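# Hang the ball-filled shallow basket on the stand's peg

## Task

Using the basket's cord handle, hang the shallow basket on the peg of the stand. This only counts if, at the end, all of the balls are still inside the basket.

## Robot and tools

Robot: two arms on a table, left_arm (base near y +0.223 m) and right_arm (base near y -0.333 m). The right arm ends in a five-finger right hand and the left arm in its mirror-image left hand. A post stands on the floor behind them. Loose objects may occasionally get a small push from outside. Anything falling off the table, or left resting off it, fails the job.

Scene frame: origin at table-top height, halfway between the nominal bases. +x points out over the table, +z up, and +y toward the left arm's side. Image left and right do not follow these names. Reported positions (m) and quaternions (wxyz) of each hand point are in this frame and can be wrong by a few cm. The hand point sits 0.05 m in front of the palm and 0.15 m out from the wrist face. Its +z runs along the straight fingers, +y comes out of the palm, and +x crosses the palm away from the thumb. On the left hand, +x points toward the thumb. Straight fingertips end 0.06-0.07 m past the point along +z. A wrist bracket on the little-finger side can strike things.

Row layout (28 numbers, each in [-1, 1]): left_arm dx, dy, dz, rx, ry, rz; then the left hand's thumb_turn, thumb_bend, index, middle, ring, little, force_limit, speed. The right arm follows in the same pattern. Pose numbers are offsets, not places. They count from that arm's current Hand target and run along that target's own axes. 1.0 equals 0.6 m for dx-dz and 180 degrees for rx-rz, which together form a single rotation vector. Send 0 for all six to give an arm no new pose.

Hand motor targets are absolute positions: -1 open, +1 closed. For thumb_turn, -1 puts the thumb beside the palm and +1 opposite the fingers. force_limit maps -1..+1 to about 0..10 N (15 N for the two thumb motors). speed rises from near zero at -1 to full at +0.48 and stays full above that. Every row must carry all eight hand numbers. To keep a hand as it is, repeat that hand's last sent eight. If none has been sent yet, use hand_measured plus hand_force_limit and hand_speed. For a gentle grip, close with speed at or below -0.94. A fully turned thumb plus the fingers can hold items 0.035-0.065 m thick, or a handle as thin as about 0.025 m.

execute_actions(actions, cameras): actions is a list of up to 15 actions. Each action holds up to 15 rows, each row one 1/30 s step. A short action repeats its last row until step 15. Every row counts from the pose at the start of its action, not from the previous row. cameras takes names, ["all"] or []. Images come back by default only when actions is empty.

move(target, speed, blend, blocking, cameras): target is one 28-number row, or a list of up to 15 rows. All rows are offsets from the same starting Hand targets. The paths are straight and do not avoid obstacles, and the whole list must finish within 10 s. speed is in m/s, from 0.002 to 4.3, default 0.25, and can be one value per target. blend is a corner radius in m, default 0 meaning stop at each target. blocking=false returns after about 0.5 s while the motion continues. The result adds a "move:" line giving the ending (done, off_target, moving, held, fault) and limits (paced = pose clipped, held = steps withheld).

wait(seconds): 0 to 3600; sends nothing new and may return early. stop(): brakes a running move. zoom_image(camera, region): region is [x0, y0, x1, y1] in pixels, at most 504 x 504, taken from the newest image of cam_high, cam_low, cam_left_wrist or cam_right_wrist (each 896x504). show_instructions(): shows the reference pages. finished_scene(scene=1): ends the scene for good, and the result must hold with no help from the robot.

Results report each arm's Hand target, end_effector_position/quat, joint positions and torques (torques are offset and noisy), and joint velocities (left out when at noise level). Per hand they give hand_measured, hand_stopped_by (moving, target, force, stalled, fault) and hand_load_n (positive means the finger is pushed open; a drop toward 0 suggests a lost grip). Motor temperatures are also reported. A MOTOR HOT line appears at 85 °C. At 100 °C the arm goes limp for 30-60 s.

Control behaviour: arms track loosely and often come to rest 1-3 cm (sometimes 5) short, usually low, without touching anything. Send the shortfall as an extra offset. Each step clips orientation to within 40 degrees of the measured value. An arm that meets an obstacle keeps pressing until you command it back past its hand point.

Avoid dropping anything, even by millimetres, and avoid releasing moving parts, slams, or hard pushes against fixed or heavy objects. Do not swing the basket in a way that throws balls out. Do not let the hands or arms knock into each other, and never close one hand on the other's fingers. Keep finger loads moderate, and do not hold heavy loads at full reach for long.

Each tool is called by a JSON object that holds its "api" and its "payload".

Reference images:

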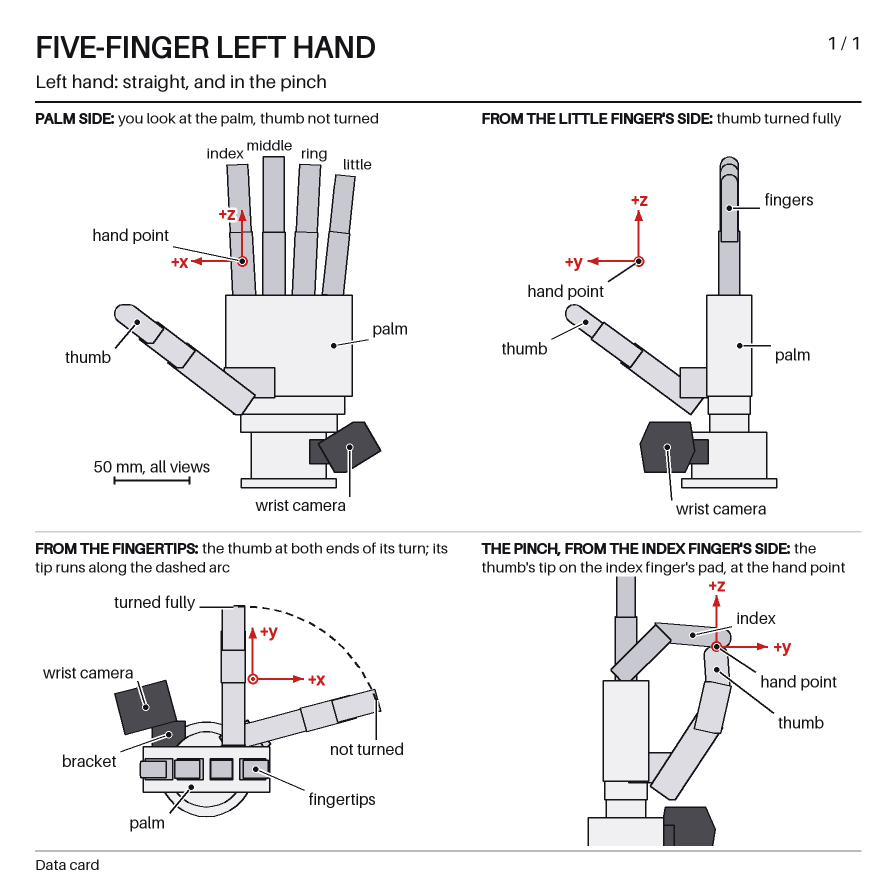

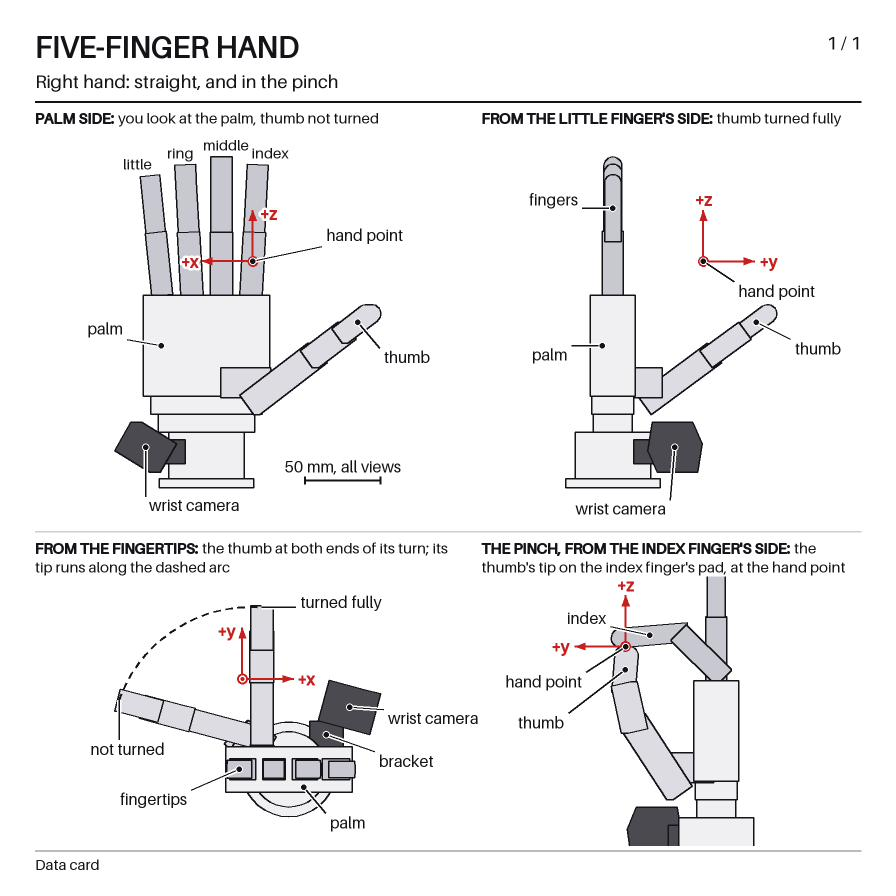

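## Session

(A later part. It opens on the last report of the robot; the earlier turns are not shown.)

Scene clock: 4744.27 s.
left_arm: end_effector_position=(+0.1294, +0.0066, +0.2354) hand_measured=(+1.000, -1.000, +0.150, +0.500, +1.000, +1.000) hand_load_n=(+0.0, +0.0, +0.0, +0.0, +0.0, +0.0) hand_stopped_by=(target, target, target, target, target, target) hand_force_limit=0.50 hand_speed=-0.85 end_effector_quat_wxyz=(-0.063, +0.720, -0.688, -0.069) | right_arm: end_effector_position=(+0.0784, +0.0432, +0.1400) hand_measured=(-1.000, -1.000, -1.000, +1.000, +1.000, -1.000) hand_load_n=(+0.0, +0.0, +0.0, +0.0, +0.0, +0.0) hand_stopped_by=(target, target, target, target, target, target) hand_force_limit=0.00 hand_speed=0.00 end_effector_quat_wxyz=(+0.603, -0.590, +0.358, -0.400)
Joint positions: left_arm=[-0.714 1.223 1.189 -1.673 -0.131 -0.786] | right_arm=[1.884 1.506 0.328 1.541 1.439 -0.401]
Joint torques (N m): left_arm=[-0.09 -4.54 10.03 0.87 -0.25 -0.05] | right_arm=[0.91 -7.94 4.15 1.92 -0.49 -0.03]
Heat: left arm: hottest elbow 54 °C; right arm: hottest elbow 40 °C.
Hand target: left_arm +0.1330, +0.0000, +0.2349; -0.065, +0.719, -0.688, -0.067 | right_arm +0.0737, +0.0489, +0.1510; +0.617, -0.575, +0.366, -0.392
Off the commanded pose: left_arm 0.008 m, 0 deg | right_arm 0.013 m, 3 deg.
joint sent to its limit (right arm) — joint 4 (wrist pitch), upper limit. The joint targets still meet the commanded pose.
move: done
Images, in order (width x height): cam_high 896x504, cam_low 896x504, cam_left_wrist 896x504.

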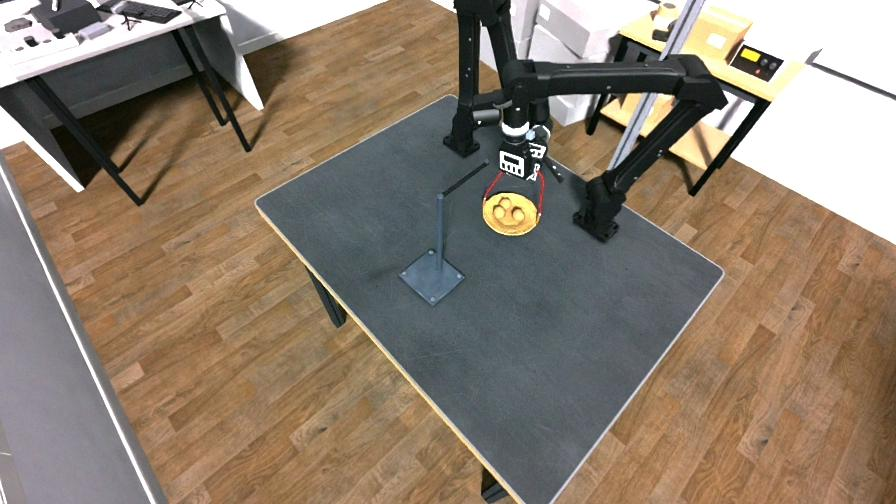

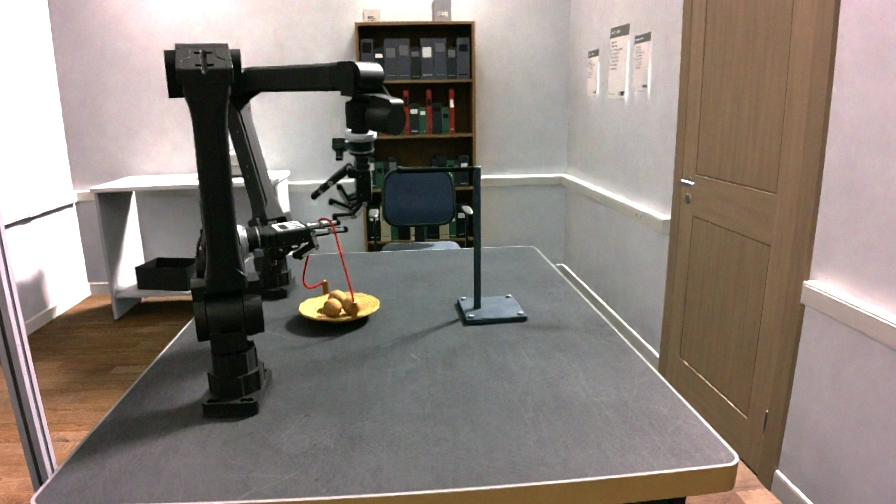

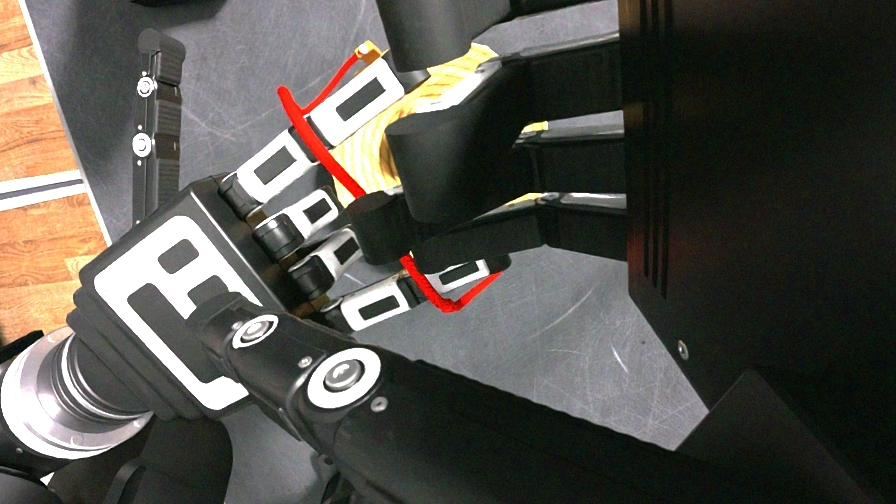

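{"api": "move", "payload": {"target": [-0.0203,-0.0003,-0.1062,0,0,0, 1,-1,0.15,0.5,1,1,0.5,-0.85, 0,0,0,0,0,0, -1,-1,-1,1,1,-1,0,0], "speed": 0.08, "cameras": ["cam_left_wrist","cam_low","cam_high"]}}

{"api": "zoom_image", "payload": {"camera": "cam_low", "region": [280, 160, 400, 330]}}

{"api": "zoom_image", "payload": {"camera": "cam_high", "region": [470, 120, 580, 250]}}

Scene clock: 4807.07 s.
left_arm: end_effector_position=(+0.1255, +0.0034, +0.2806) hand_measured=(+1.000, -1.000, +0.150, +0.500, +1.000, +1.000) hand_load_n=(+0.0, +0.0, +0.0, +0.0, +0.0, +0.0) hand_stopped_by=(target, target, target, target, target, target) hand_force_limit=0.50 hand_speed=-0.85 end_effector_quat_wxyz=(-0.050, +0.715, -0.697, +0.001) | right_arm: end_effector_position=(+0.0784, +0.0432, +0.1400) hand_measured=(-1.000, -1.000, -1.000, +1.000, +1.000, -1.000) hand_load_n=(-0.5, +0.0, +0.0, +0.0, +0.0, +0.0) hand_stopped_by=(target, target, target, target, target, target) hand_force_limit=0.00 hand_speed=0.00 end_effector_quat_wxyz=(+0.603, -0.590, +0.358, -0.400)
Joint positions: left_arm=[-0.713 1.129 1.246 -1.682 -0.101 -0.755] | right_arm=[1.884 1.506 0.328 1.541 1.439 -0.401]
Joint torques (N m): left_arm=[1.9 -4.95 12.89 0.61 0.01 0.13] | right_arm=[0.97 -7.77 4.12 1.94 -0.51 -0.03]
Heat: left arm: hottest elbow 54 °C; right arm: hottest elbow 40 °C.
Hand target: left_arm +0.1331, +0.0001, +0.2998; -0.066, +0.719, -0.688, -0.067 | right_arm +0.0737, +0.0489, +0.1510; +0.617, -0.575, +0.366, -0.392
Off the commanded pose: left_arm 0.021 m, 8 deg | right_arm 0.013 m, 3 deg.
joint sent to its limit (left arm) — joint 4 (wrist pitch), lower limit. The joint targets are off in orientation, not in position.
joint sent to its limit (right arm) — joint 4 (wrist pitch), upper limit. The joint targets still meet the commanded pose.
move: off_target (left_arm)
Images, in order (width x height): cam_high 896x504, cam_low 896x504, cam_left_wrist 896x504.

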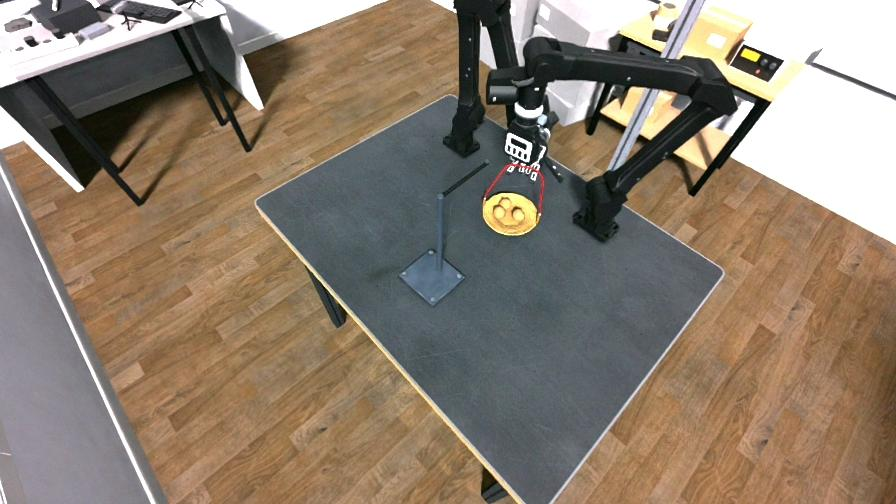

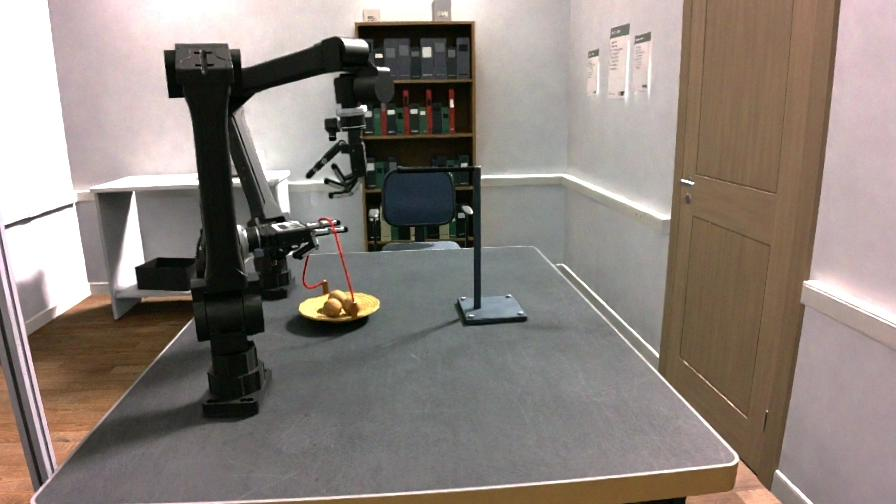

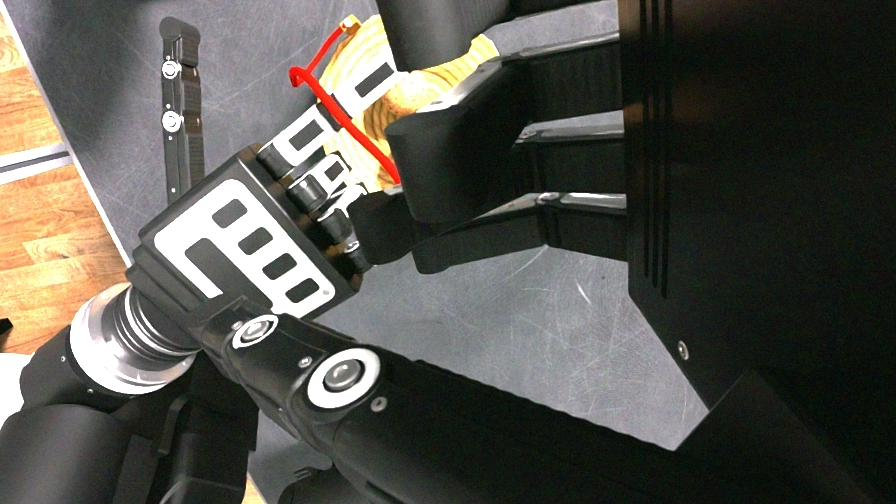

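Scaled by 2.965 from the camera's image (finer frame: 1280x720).

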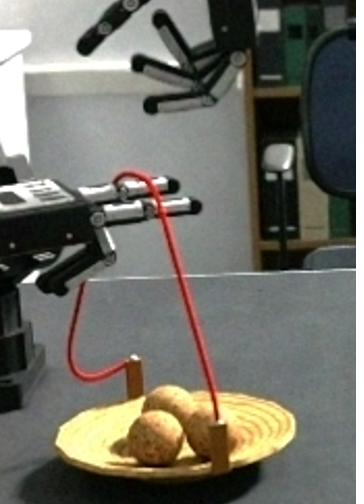

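Scaled by 3.877 from the camera's image (finer frame: 1280x720).

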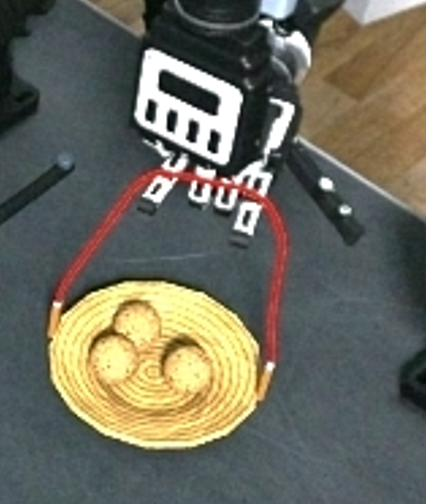

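{"api": "move", "payload": {"target": [[-0.1958,-0.1525,0.0378,-0.0312,-0.0005,-0.1634, 1,-1,0.15,0.5,1,1,0.5,-0.85, 0,0,0,0,0,0, -1,-1,-1,1,1,-1,0,0],[-0.4207,-0.1852,0.1823,-0.0624,-0.0009,-0.3269, 1,-1,0.15,0.5,1,1,0.5,-0.85, 0,0,0,0,0,0, -1,-1,-1,1,1,-1,0,0]], "speed": 0.15, "blend": [0.03, 0], "cameras": ["all"]}}

{"api": "zoom_image", "payload": {"camera": "cam_low", "region": [280, 160, 400, 330]}}

{"api": "zoom_image", "payload": {"camera": "cam_high", "region": [450, 120, 570, 250]}}

Scene clock: 4835.43 s.
left_arm: end_effector_position=(+0.2345, +0.2719, +0.2493) hand_measured=(+1.000, -1.000, +0.150, +0.500, +1.000, +1.000) hand_load_n=(+0.0, +0.0, +0.0, +0.0, +0.0, +0.0) hand_stopped_by=(target, target, target, target, target, target) hand_force_limit=0.50 hand_speed=-0.85 end_effector_quat_wxyz=(-0.030, +0.966, -0.244, -0.078) | right_arm: end_effector_position=(+0.0784, +0.0432, +0.1400) hand_measured=(-1.000, -1.000, -1.000, +1.000, +1.000, -1.000) hand_load_n=(-0.5, +0.0, +0.0, +0.0, +0.0, +0.0) hand_stopped_by=(target, target, target, target, target, target) hand_force_limit=0.00 hand_speed=0.00 end_effector_quat_wxyz=(+0.603, -0.590, +0.358, -0.400)
Joint positions: left_arm=[0.318 1.223 1.231 -1.682 -0.133 -0.781] | right_arm=[1.884 1.506 0.328 1.541 1.439 -0.401]
Joint torques (N m): left_arm=[1.44 -4.72 7.72 0.69 -0.23 -0.06] | right_arm=[1.08 -9 4.1 2.06 -0.52 -0.05]
Motor temperatures (°C): left_arm=[23 26 57 26 26 27] | right_arm=[23 27 39 25 24 26]
Heat: left arm: hottest elbow 57 °C; right arm: hottest elbow 39 °C.
Hand target: left_arm +0.2323, +0.2732, +0.2397; -0.023, +0.967, -0.237, -0.092 | right_arm +0.0737, +0.0489, +0.1510; +0.617, -0.575, +0.366, -0.392
Off the commanded pose: left_arm 0.010 m, 2 deg | right_arm 0.013 m, 3 deg.
joint sent to its limit (right arm) — joint 4 (wrist pitch), upper limit. The joint targets still meet the commanded pose.
move: done

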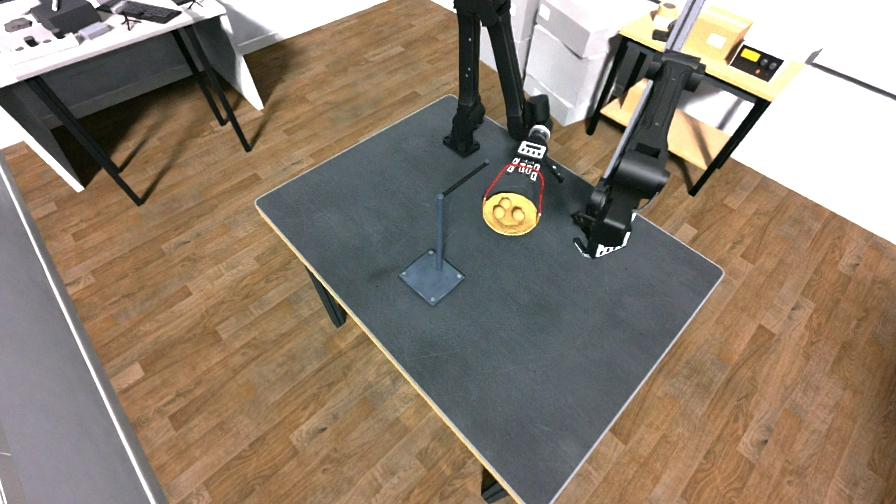

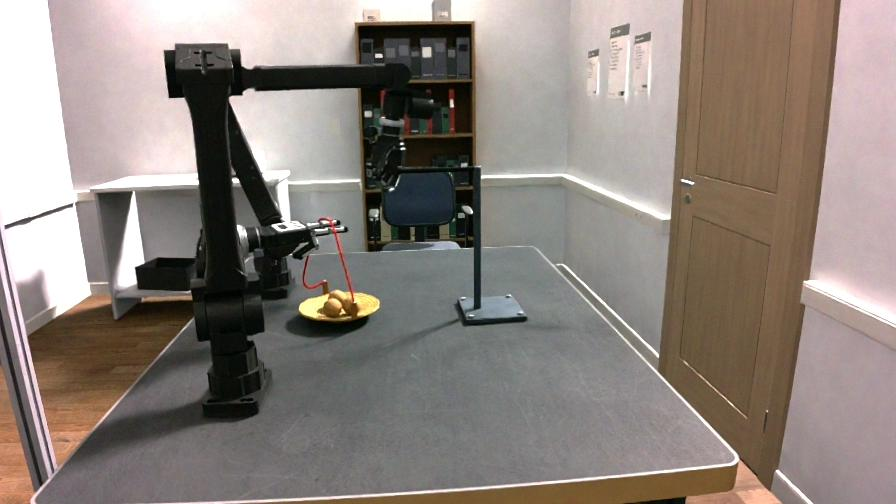

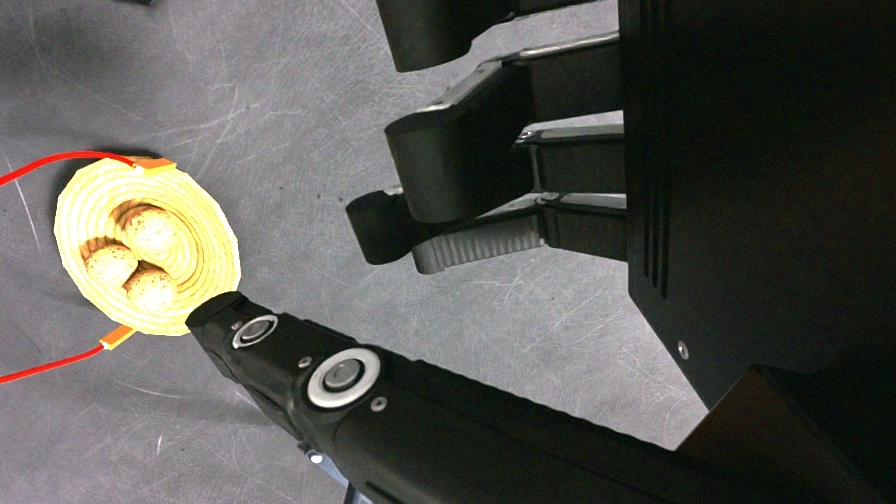

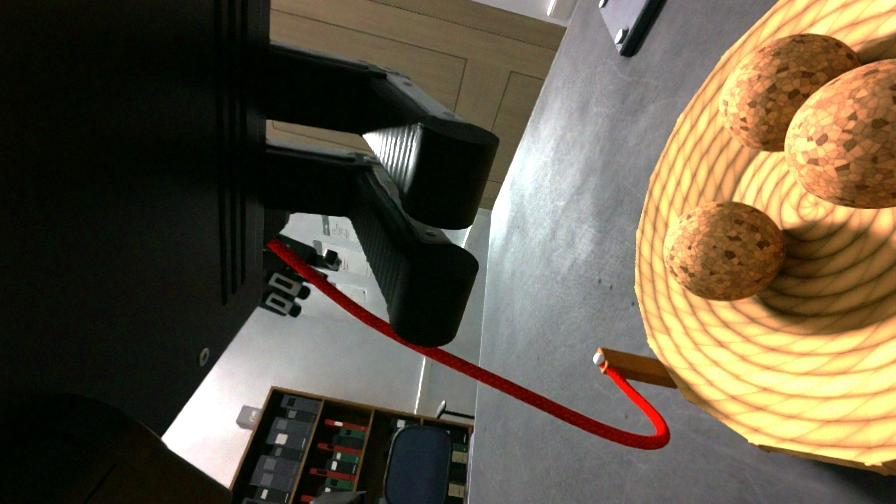

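Scaled by 2.965 from the camera's image (finer frame: 1280x720).

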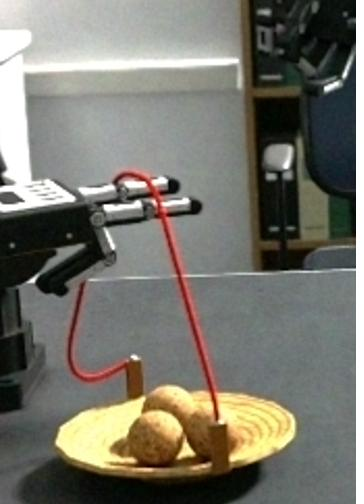

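Scaled by 3.877 from the camera's image (finer frame: 1280x720).

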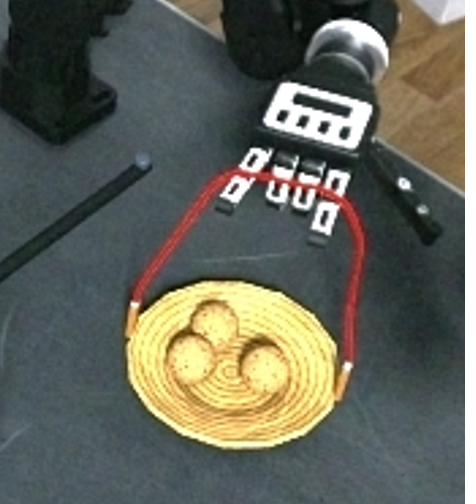

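{"api": "move", "payload": {"target": [0,0,0,0,0,0, 1,-1,0.15,0.5,1,1,0.5,-0.85, 0,-0.0455,0.0633,0,0,0, -1,-1,-1,1,1,-1,0,0], "speed": 0.05, "cameras": ["all"]}}

{"api": "zoom_image", "payload": {"camera": "cam_low", "region": [280, 160, 400, 330]}}

{"api": "zoom_image", "payload": {"camera": "cam_high", "region": [450, 120, 570, 250]}}

Scene clock: 4946.87 s.
left_arm: end_effector_position=(+0.2346, +0.2719, +0.2493) hand_measured=(+1.000, -1.000, +0.150, +0.500, +1.000, +1.000) hand_load_n=(+0.0, +0.0, +0.0, +0.0, +0.0, +0.0) hand_stopped_by=(target, target, target, target, target, target) hand_force_limit=0.50 hand_speed=-0.85 end_effector_quat_wxyz=(-0.030, +0.966, -0.244, -0.078) | right_arm: end_effector_position=(+0.1065, +0.0509, +0.1632) hand_measured=(-1.000, -1.000, -1.000, +1.000, +1.000, -1.000) hand_load_n=(+0.0, +0.0, +0.0, +0.0, +0.0, -0.5) hand_stopped_by=(target, target, target, target, target, target) hand_force_limit=0.00 hand_speed=0.00 end_effector_quat_wxyz=(+0.605, -0.589, +0.350, -0.405)
Joint positions: left_arm=[0.318 1.223 1.231 -1.682 -0.133 -0.782] | right_arm=[1.781 1.365 0.339 1.284 1.331 -0.304]
Joint torques (N m): left_arm=[1.38 -4.72 7.73 0.7 -0.23 -0.07] | right_arm=[-0.09 -8.23 6.86 0.8 -0.54 0.19]
Heat: left arm: hottest elbow 54 °C; right arm: hottest elbow 39 °C.
Hand target: left_arm +0.2323, +0.2732, +0.2397; -0.023, +0.967, -0.237, -0.092 | right_arm +0.1063, +0.0642, +0.1809; +0.617, -0.575, +0.366, -0.393
Off the commanded pose: left_arm 0.010 m, 2 deg | right_arm 0.022 m, 3 deg.
move: off_target (right_arm)

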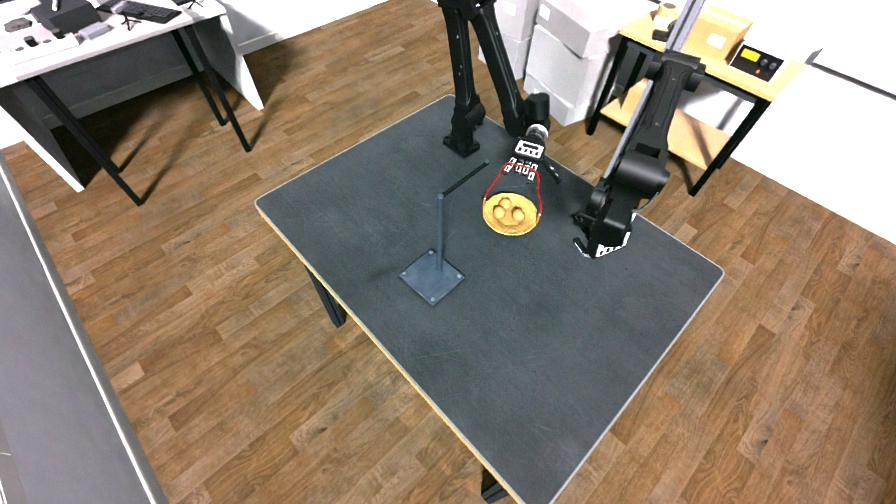

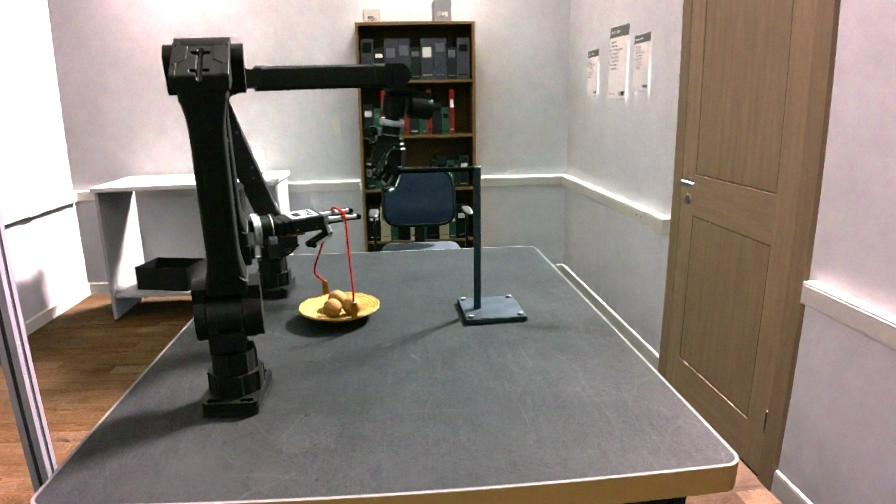

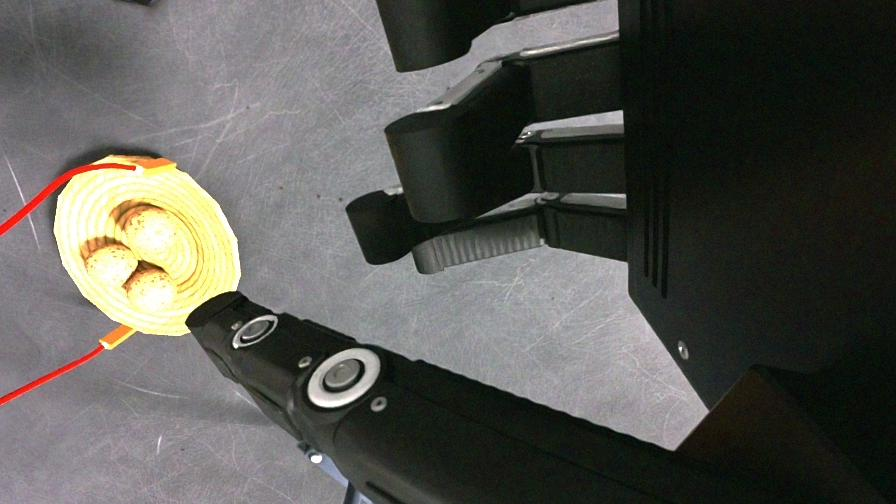

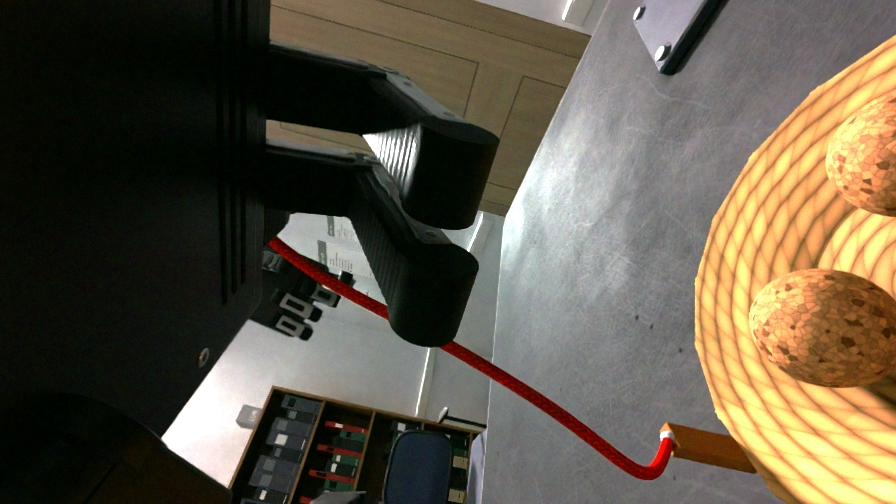

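Scaled by 2.965 from the camera's image (finer frame: 1280x720).

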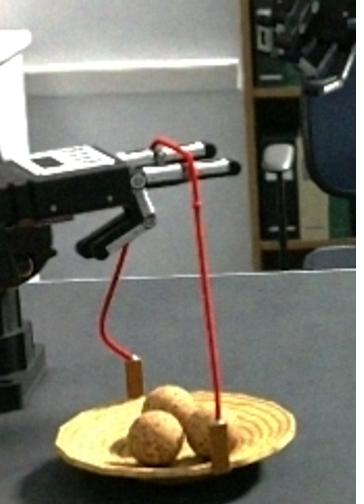

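Scaled by 3.877 from the camera's image (finer frame: 1280x720).

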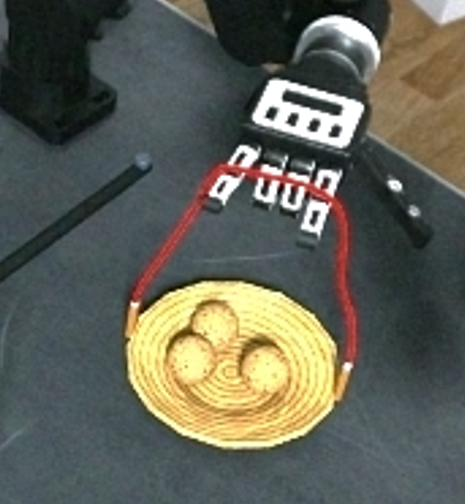

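{"api": "move", "payload": {"target": [0,0,0,0,0,0, 1,-1,0.15,0.5,1,1,0.5,-0.85, -0.0048,-0.0323,0.0156,0,0,0, -1,-1,-1,1,1,-1,0,0], "speed": 0.02, "cameras": ["all"]}}

{"api": "zoom_image", "payload": {"camera": "cam_low", "region": [280, 160, 400, 330]}}

{"api": "zoom_image", "payload": {"camera": "cam_high", "region": [450, 120, 570, 250]}}

Scene clock: 4967.97 s.
left_arm: end_effector_position=(+0.2346, +0.2719, +0.2493) hand_measured=(+1.000, -1.000, +0.150, +0.500, +1.000, +1.000) hand_load_n=(+0.0, +0.0, +0.0, +0.0, +0.0, +0.0) hand_stopped_by=(target, target, target, target, target, target) hand_force_limit=0.50 hand_speed=-0.85 end_effector_quat_wxyz=(-0.030, +0.966, -0.244, -0.078) | right_arm: end_effector_position=(+0.1125, +0.0535, +0.1752) hand_measured=(-1.000, -1.000, -1.000, +1.000, +1.000, -1.000) hand_load_n=(-0.5, +0.0, -0.5, +0.0, +0.0, -0.5) hand_stopped_by=(target, target, target, target, target, target) hand_force_limit=0.00 hand_speed=0.00 end_effector_quat_wxyz=(+0.600, -0.594, +0.346, -0.409)
Joint positions: left_arm=[0.318 1.223 1.231 -1.682 -0.133 -0.782] | right_arm=[1.759 1.296 0.358 1.15 1.31 -0.276]
Joint torques (N m): left_arm=[1.44 -4.72 7.73 0.69 -0.23 -0.07] | right_arm=[-0.44 -8.53 8.31 1.17 -0.5 0.11]
Heat: left arm: hottest elbow 53 °C; right arm: hottest elbow 40 °C.
Hand target: left_arm +0.2323, +0.2732, +0.2397; -0.023, +0.967, -0.237, -0.092 | right_arm +0.1121, +0.0702, +0.2009; +0.617, -0.575, +0.366, -0.392
Off the commanded pose: left_arm 0.010 m, 2 deg | right_arm 0.031 m, 4 deg.
move: off_target (right_arm)

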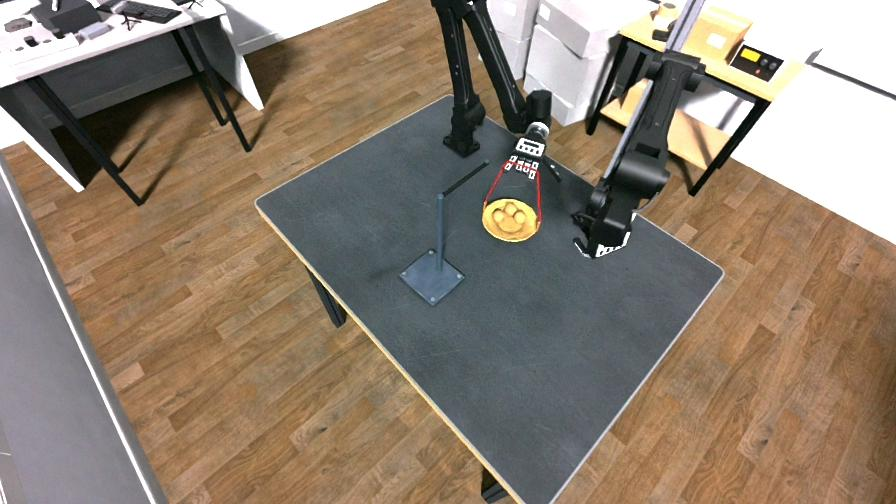

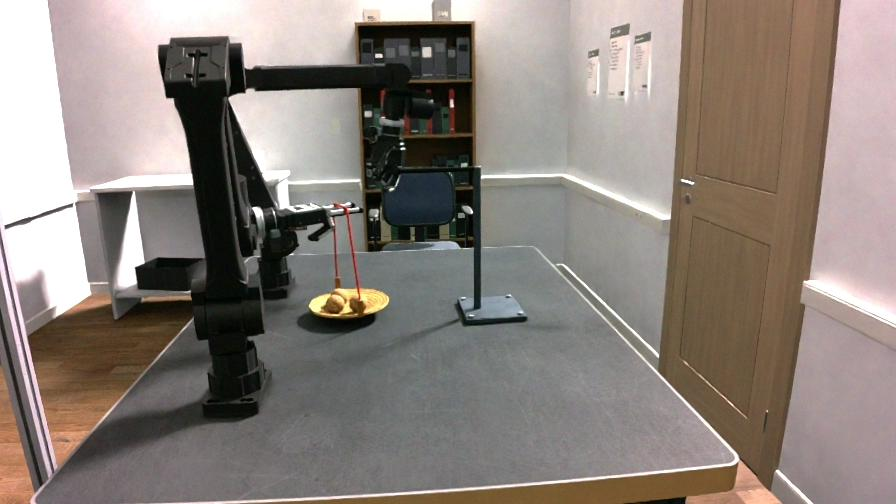

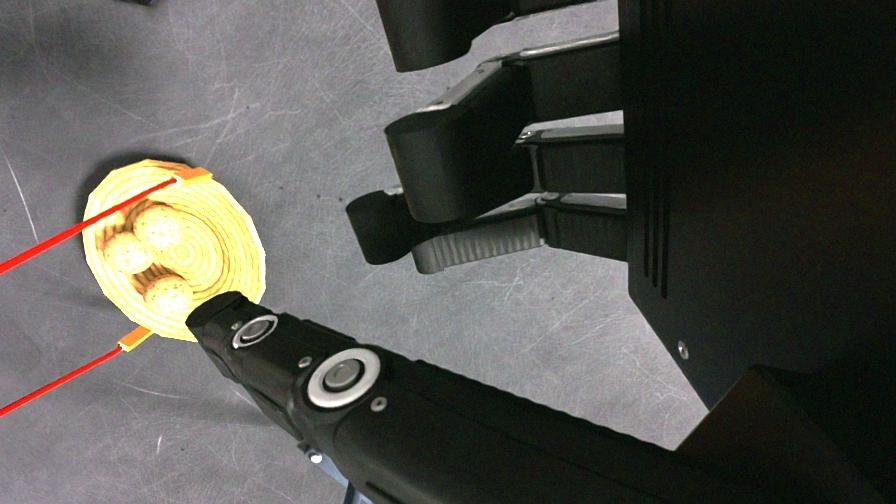

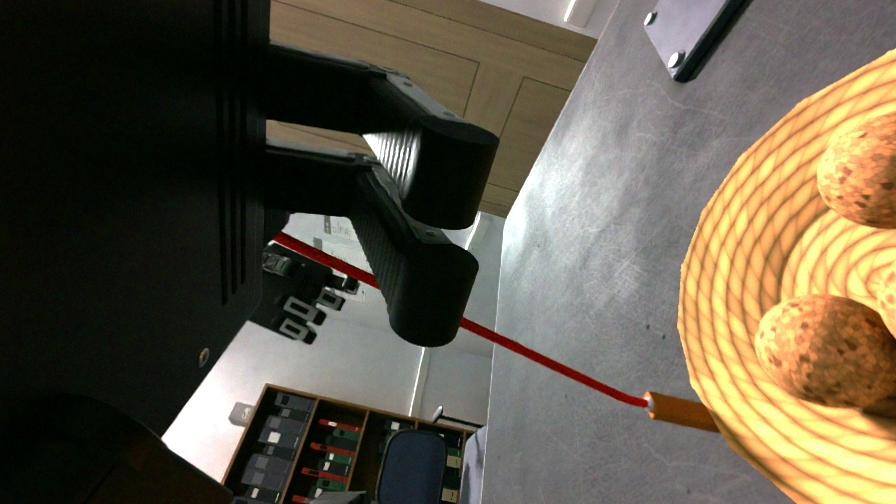

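Scaled by 2.965 from the camera's image (finer frame: 1280x720).

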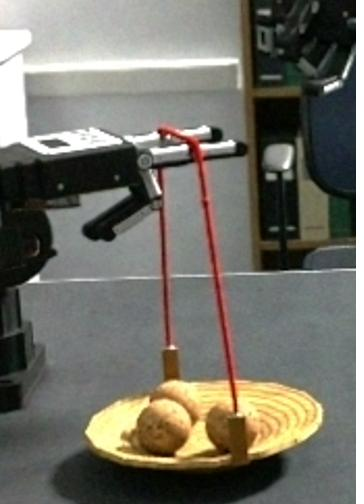

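Scaled by 3.877 from the camera's image (finer frame: 1280x720).

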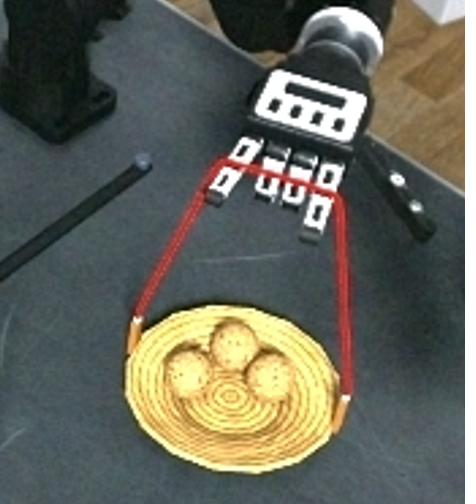

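{"api": "move", "payload": {"target": [0,0,0,0,0,0, 1,-1,0.15,0.5,1,1,0.5,-0.85, 0,-0.0499,0.0035,0,0,0, -1,-1,-1,1,1,-1,0,0], "speed": 0.02, "cameras": ["all"]}}

{"api": "zoom_image", "payload": {"camera": "cam_low", "region": [280, 160, 400, 330]}}

{"api": "zoom_image", "payload": {"camera": "cam_high", "region": [450, 120, 570, 250]}}

Scene clock: 4983.30 s.
left_arm: end_effector_position=(+0.2346, +0.2719, +0.2493) hand_measured=(+1.000, -1.000, +0.150, +0.500, +1.000, +1.000) hand_load_n=(+0.0, +0.0, +0.0, +0.0, +0.0, +0.0) hand_stopped_by=(target, target, target, target, target, target) hand_force_limit=0.50 hand_speed=-0.85 end_effector_quat_wxyz=(-0.030, +0.966, -0.244, -0.078) | right_arm: end_effector_position=(+0.1125, +0.0536, +0.2007) hand_measured=(-1.000, -1.000, -1.000, +1.000, +1.000, -1.000) hand_load_n=(+0.0, +0.0, -0.5, +0.0, +0.0, -0.5) hand_stopped_by=(target, target, target, target, target, target) hand_force_limit=0.00 hand_speed=0.00 end_effector_quat_wxyz=(+0.598, -0.596, +0.344, -0.410)
Joint positions: left_arm=[0.318 1.223 1.231 -1.682 -0.133 -0.782] | right_arm=[1.759 1.197 0.389 1.014 1.31 -0.276]
Joint torques (N m): left_arm=[1.38 -4.72 7.72 0.69 -0.23 -0.07] | right_arm=[-0.15 -6.95 8.95 1.17 -0.5 0.13]
Heat: left arm: hottest elbow 53 °C; right arm: hottest elbow 41 °C.
Hand target: left_arm +0.2323, +0.2732, +0.2397; -0.023, +0.967, -0.237, -0.092 | right_arm +0.1122, +0.0701, +0.2309; +0.617, -0.576, +0.366, -0.392
Off the commanded pose: left_arm 0.010 m, 2 deg | right_arm 0.035 m, 5 deg.
move: off_target (right_arm)

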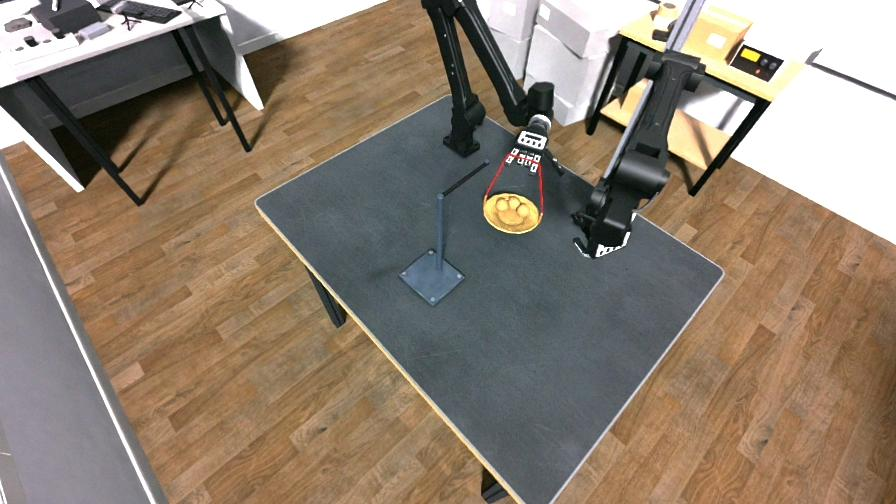

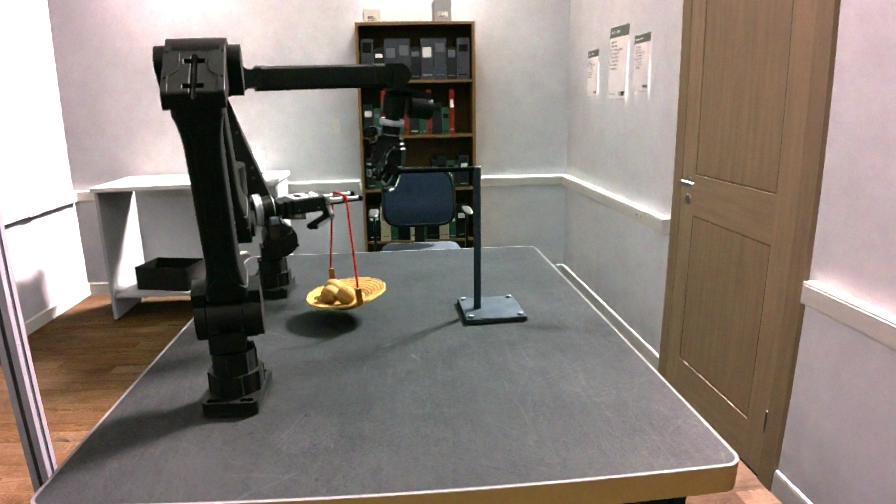

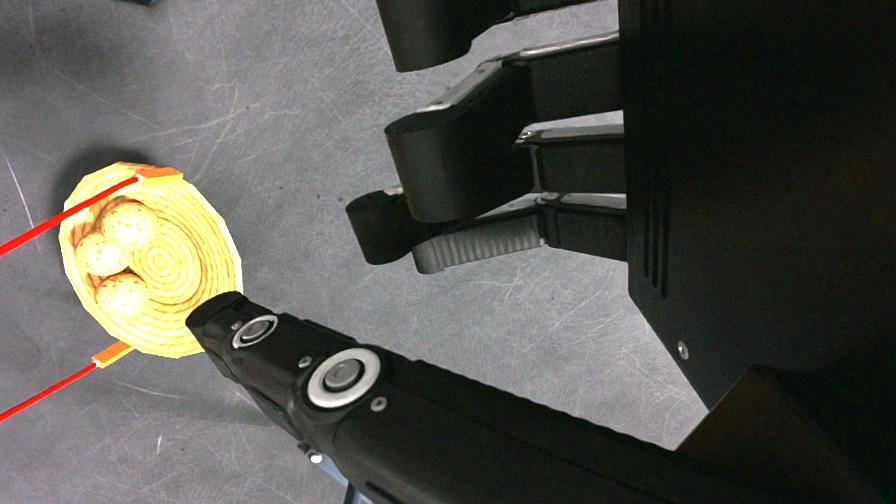

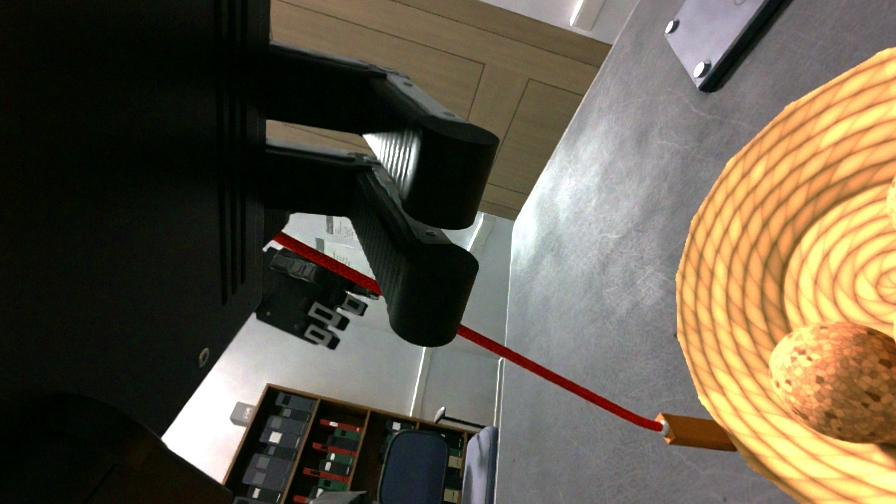

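Scaled by 2.965 from the camera's image (finer frame: 1280x720).

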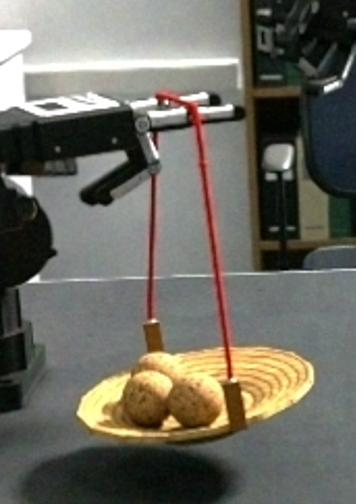

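Scaled by 3.877 from the camera's image (finer frame: 1280x720).

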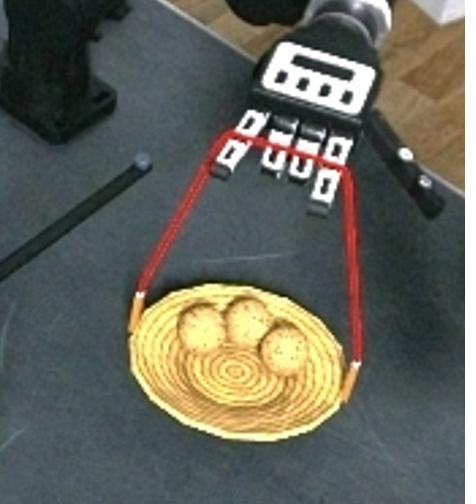

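{"api": "zoom_image", "payload": {"camera": "cam_low", "region": [360, 140, 500, 200]}}

{"api": "zoom_image", "payload": {"camera": "cam_high", "region": [425, 140, 505, 220]}}

Scaled by 3.600 from the camera's image (finer frame: 1280x720).

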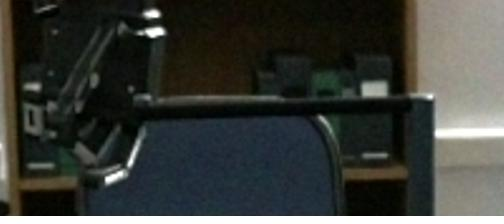

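Scaled by 6.300 from the camera's image (finer frame: 1280x720).

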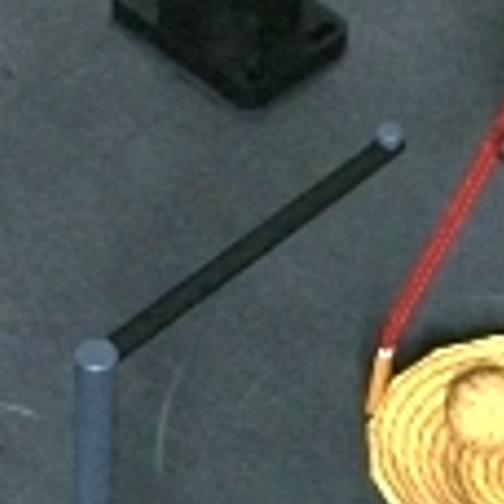

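{"api": "zoom_image", "payload": {"camera": "cam_high", "region": [474, 150, 500, 176]}}

{"api": "zoom_image", "payload": {"camera": "cam_low", "region": [374, 150, 414, 190]}}

{"api": "zoom_image", "payload": {"camera": "cam_high", "region": [425, 180, 451, 206]}}

Scaled by 19.385 from the camera's image (finer frame: 1280x720).

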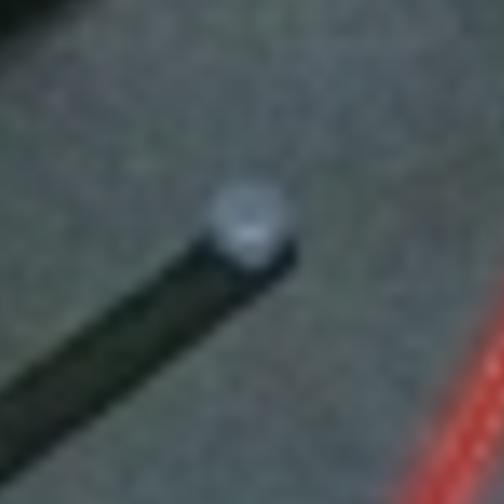

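Scaled by 12.600 from the camera's image (finer frame: 1280x720).

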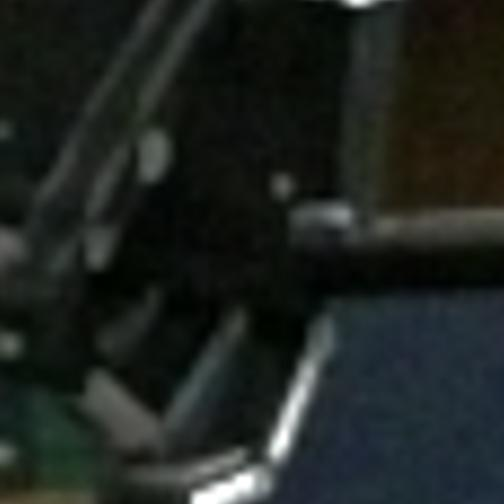

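Scaled by 19.385 from the camera's image (finer frame: 1280x720).

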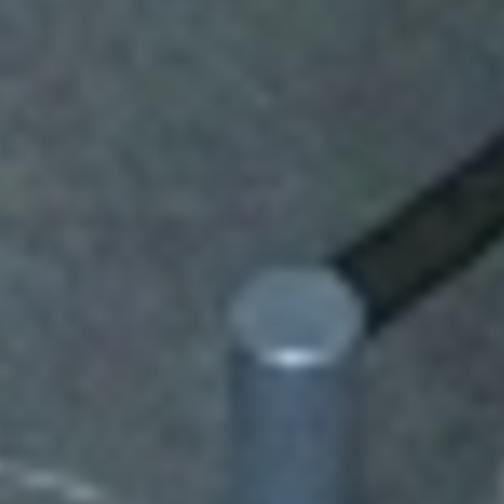

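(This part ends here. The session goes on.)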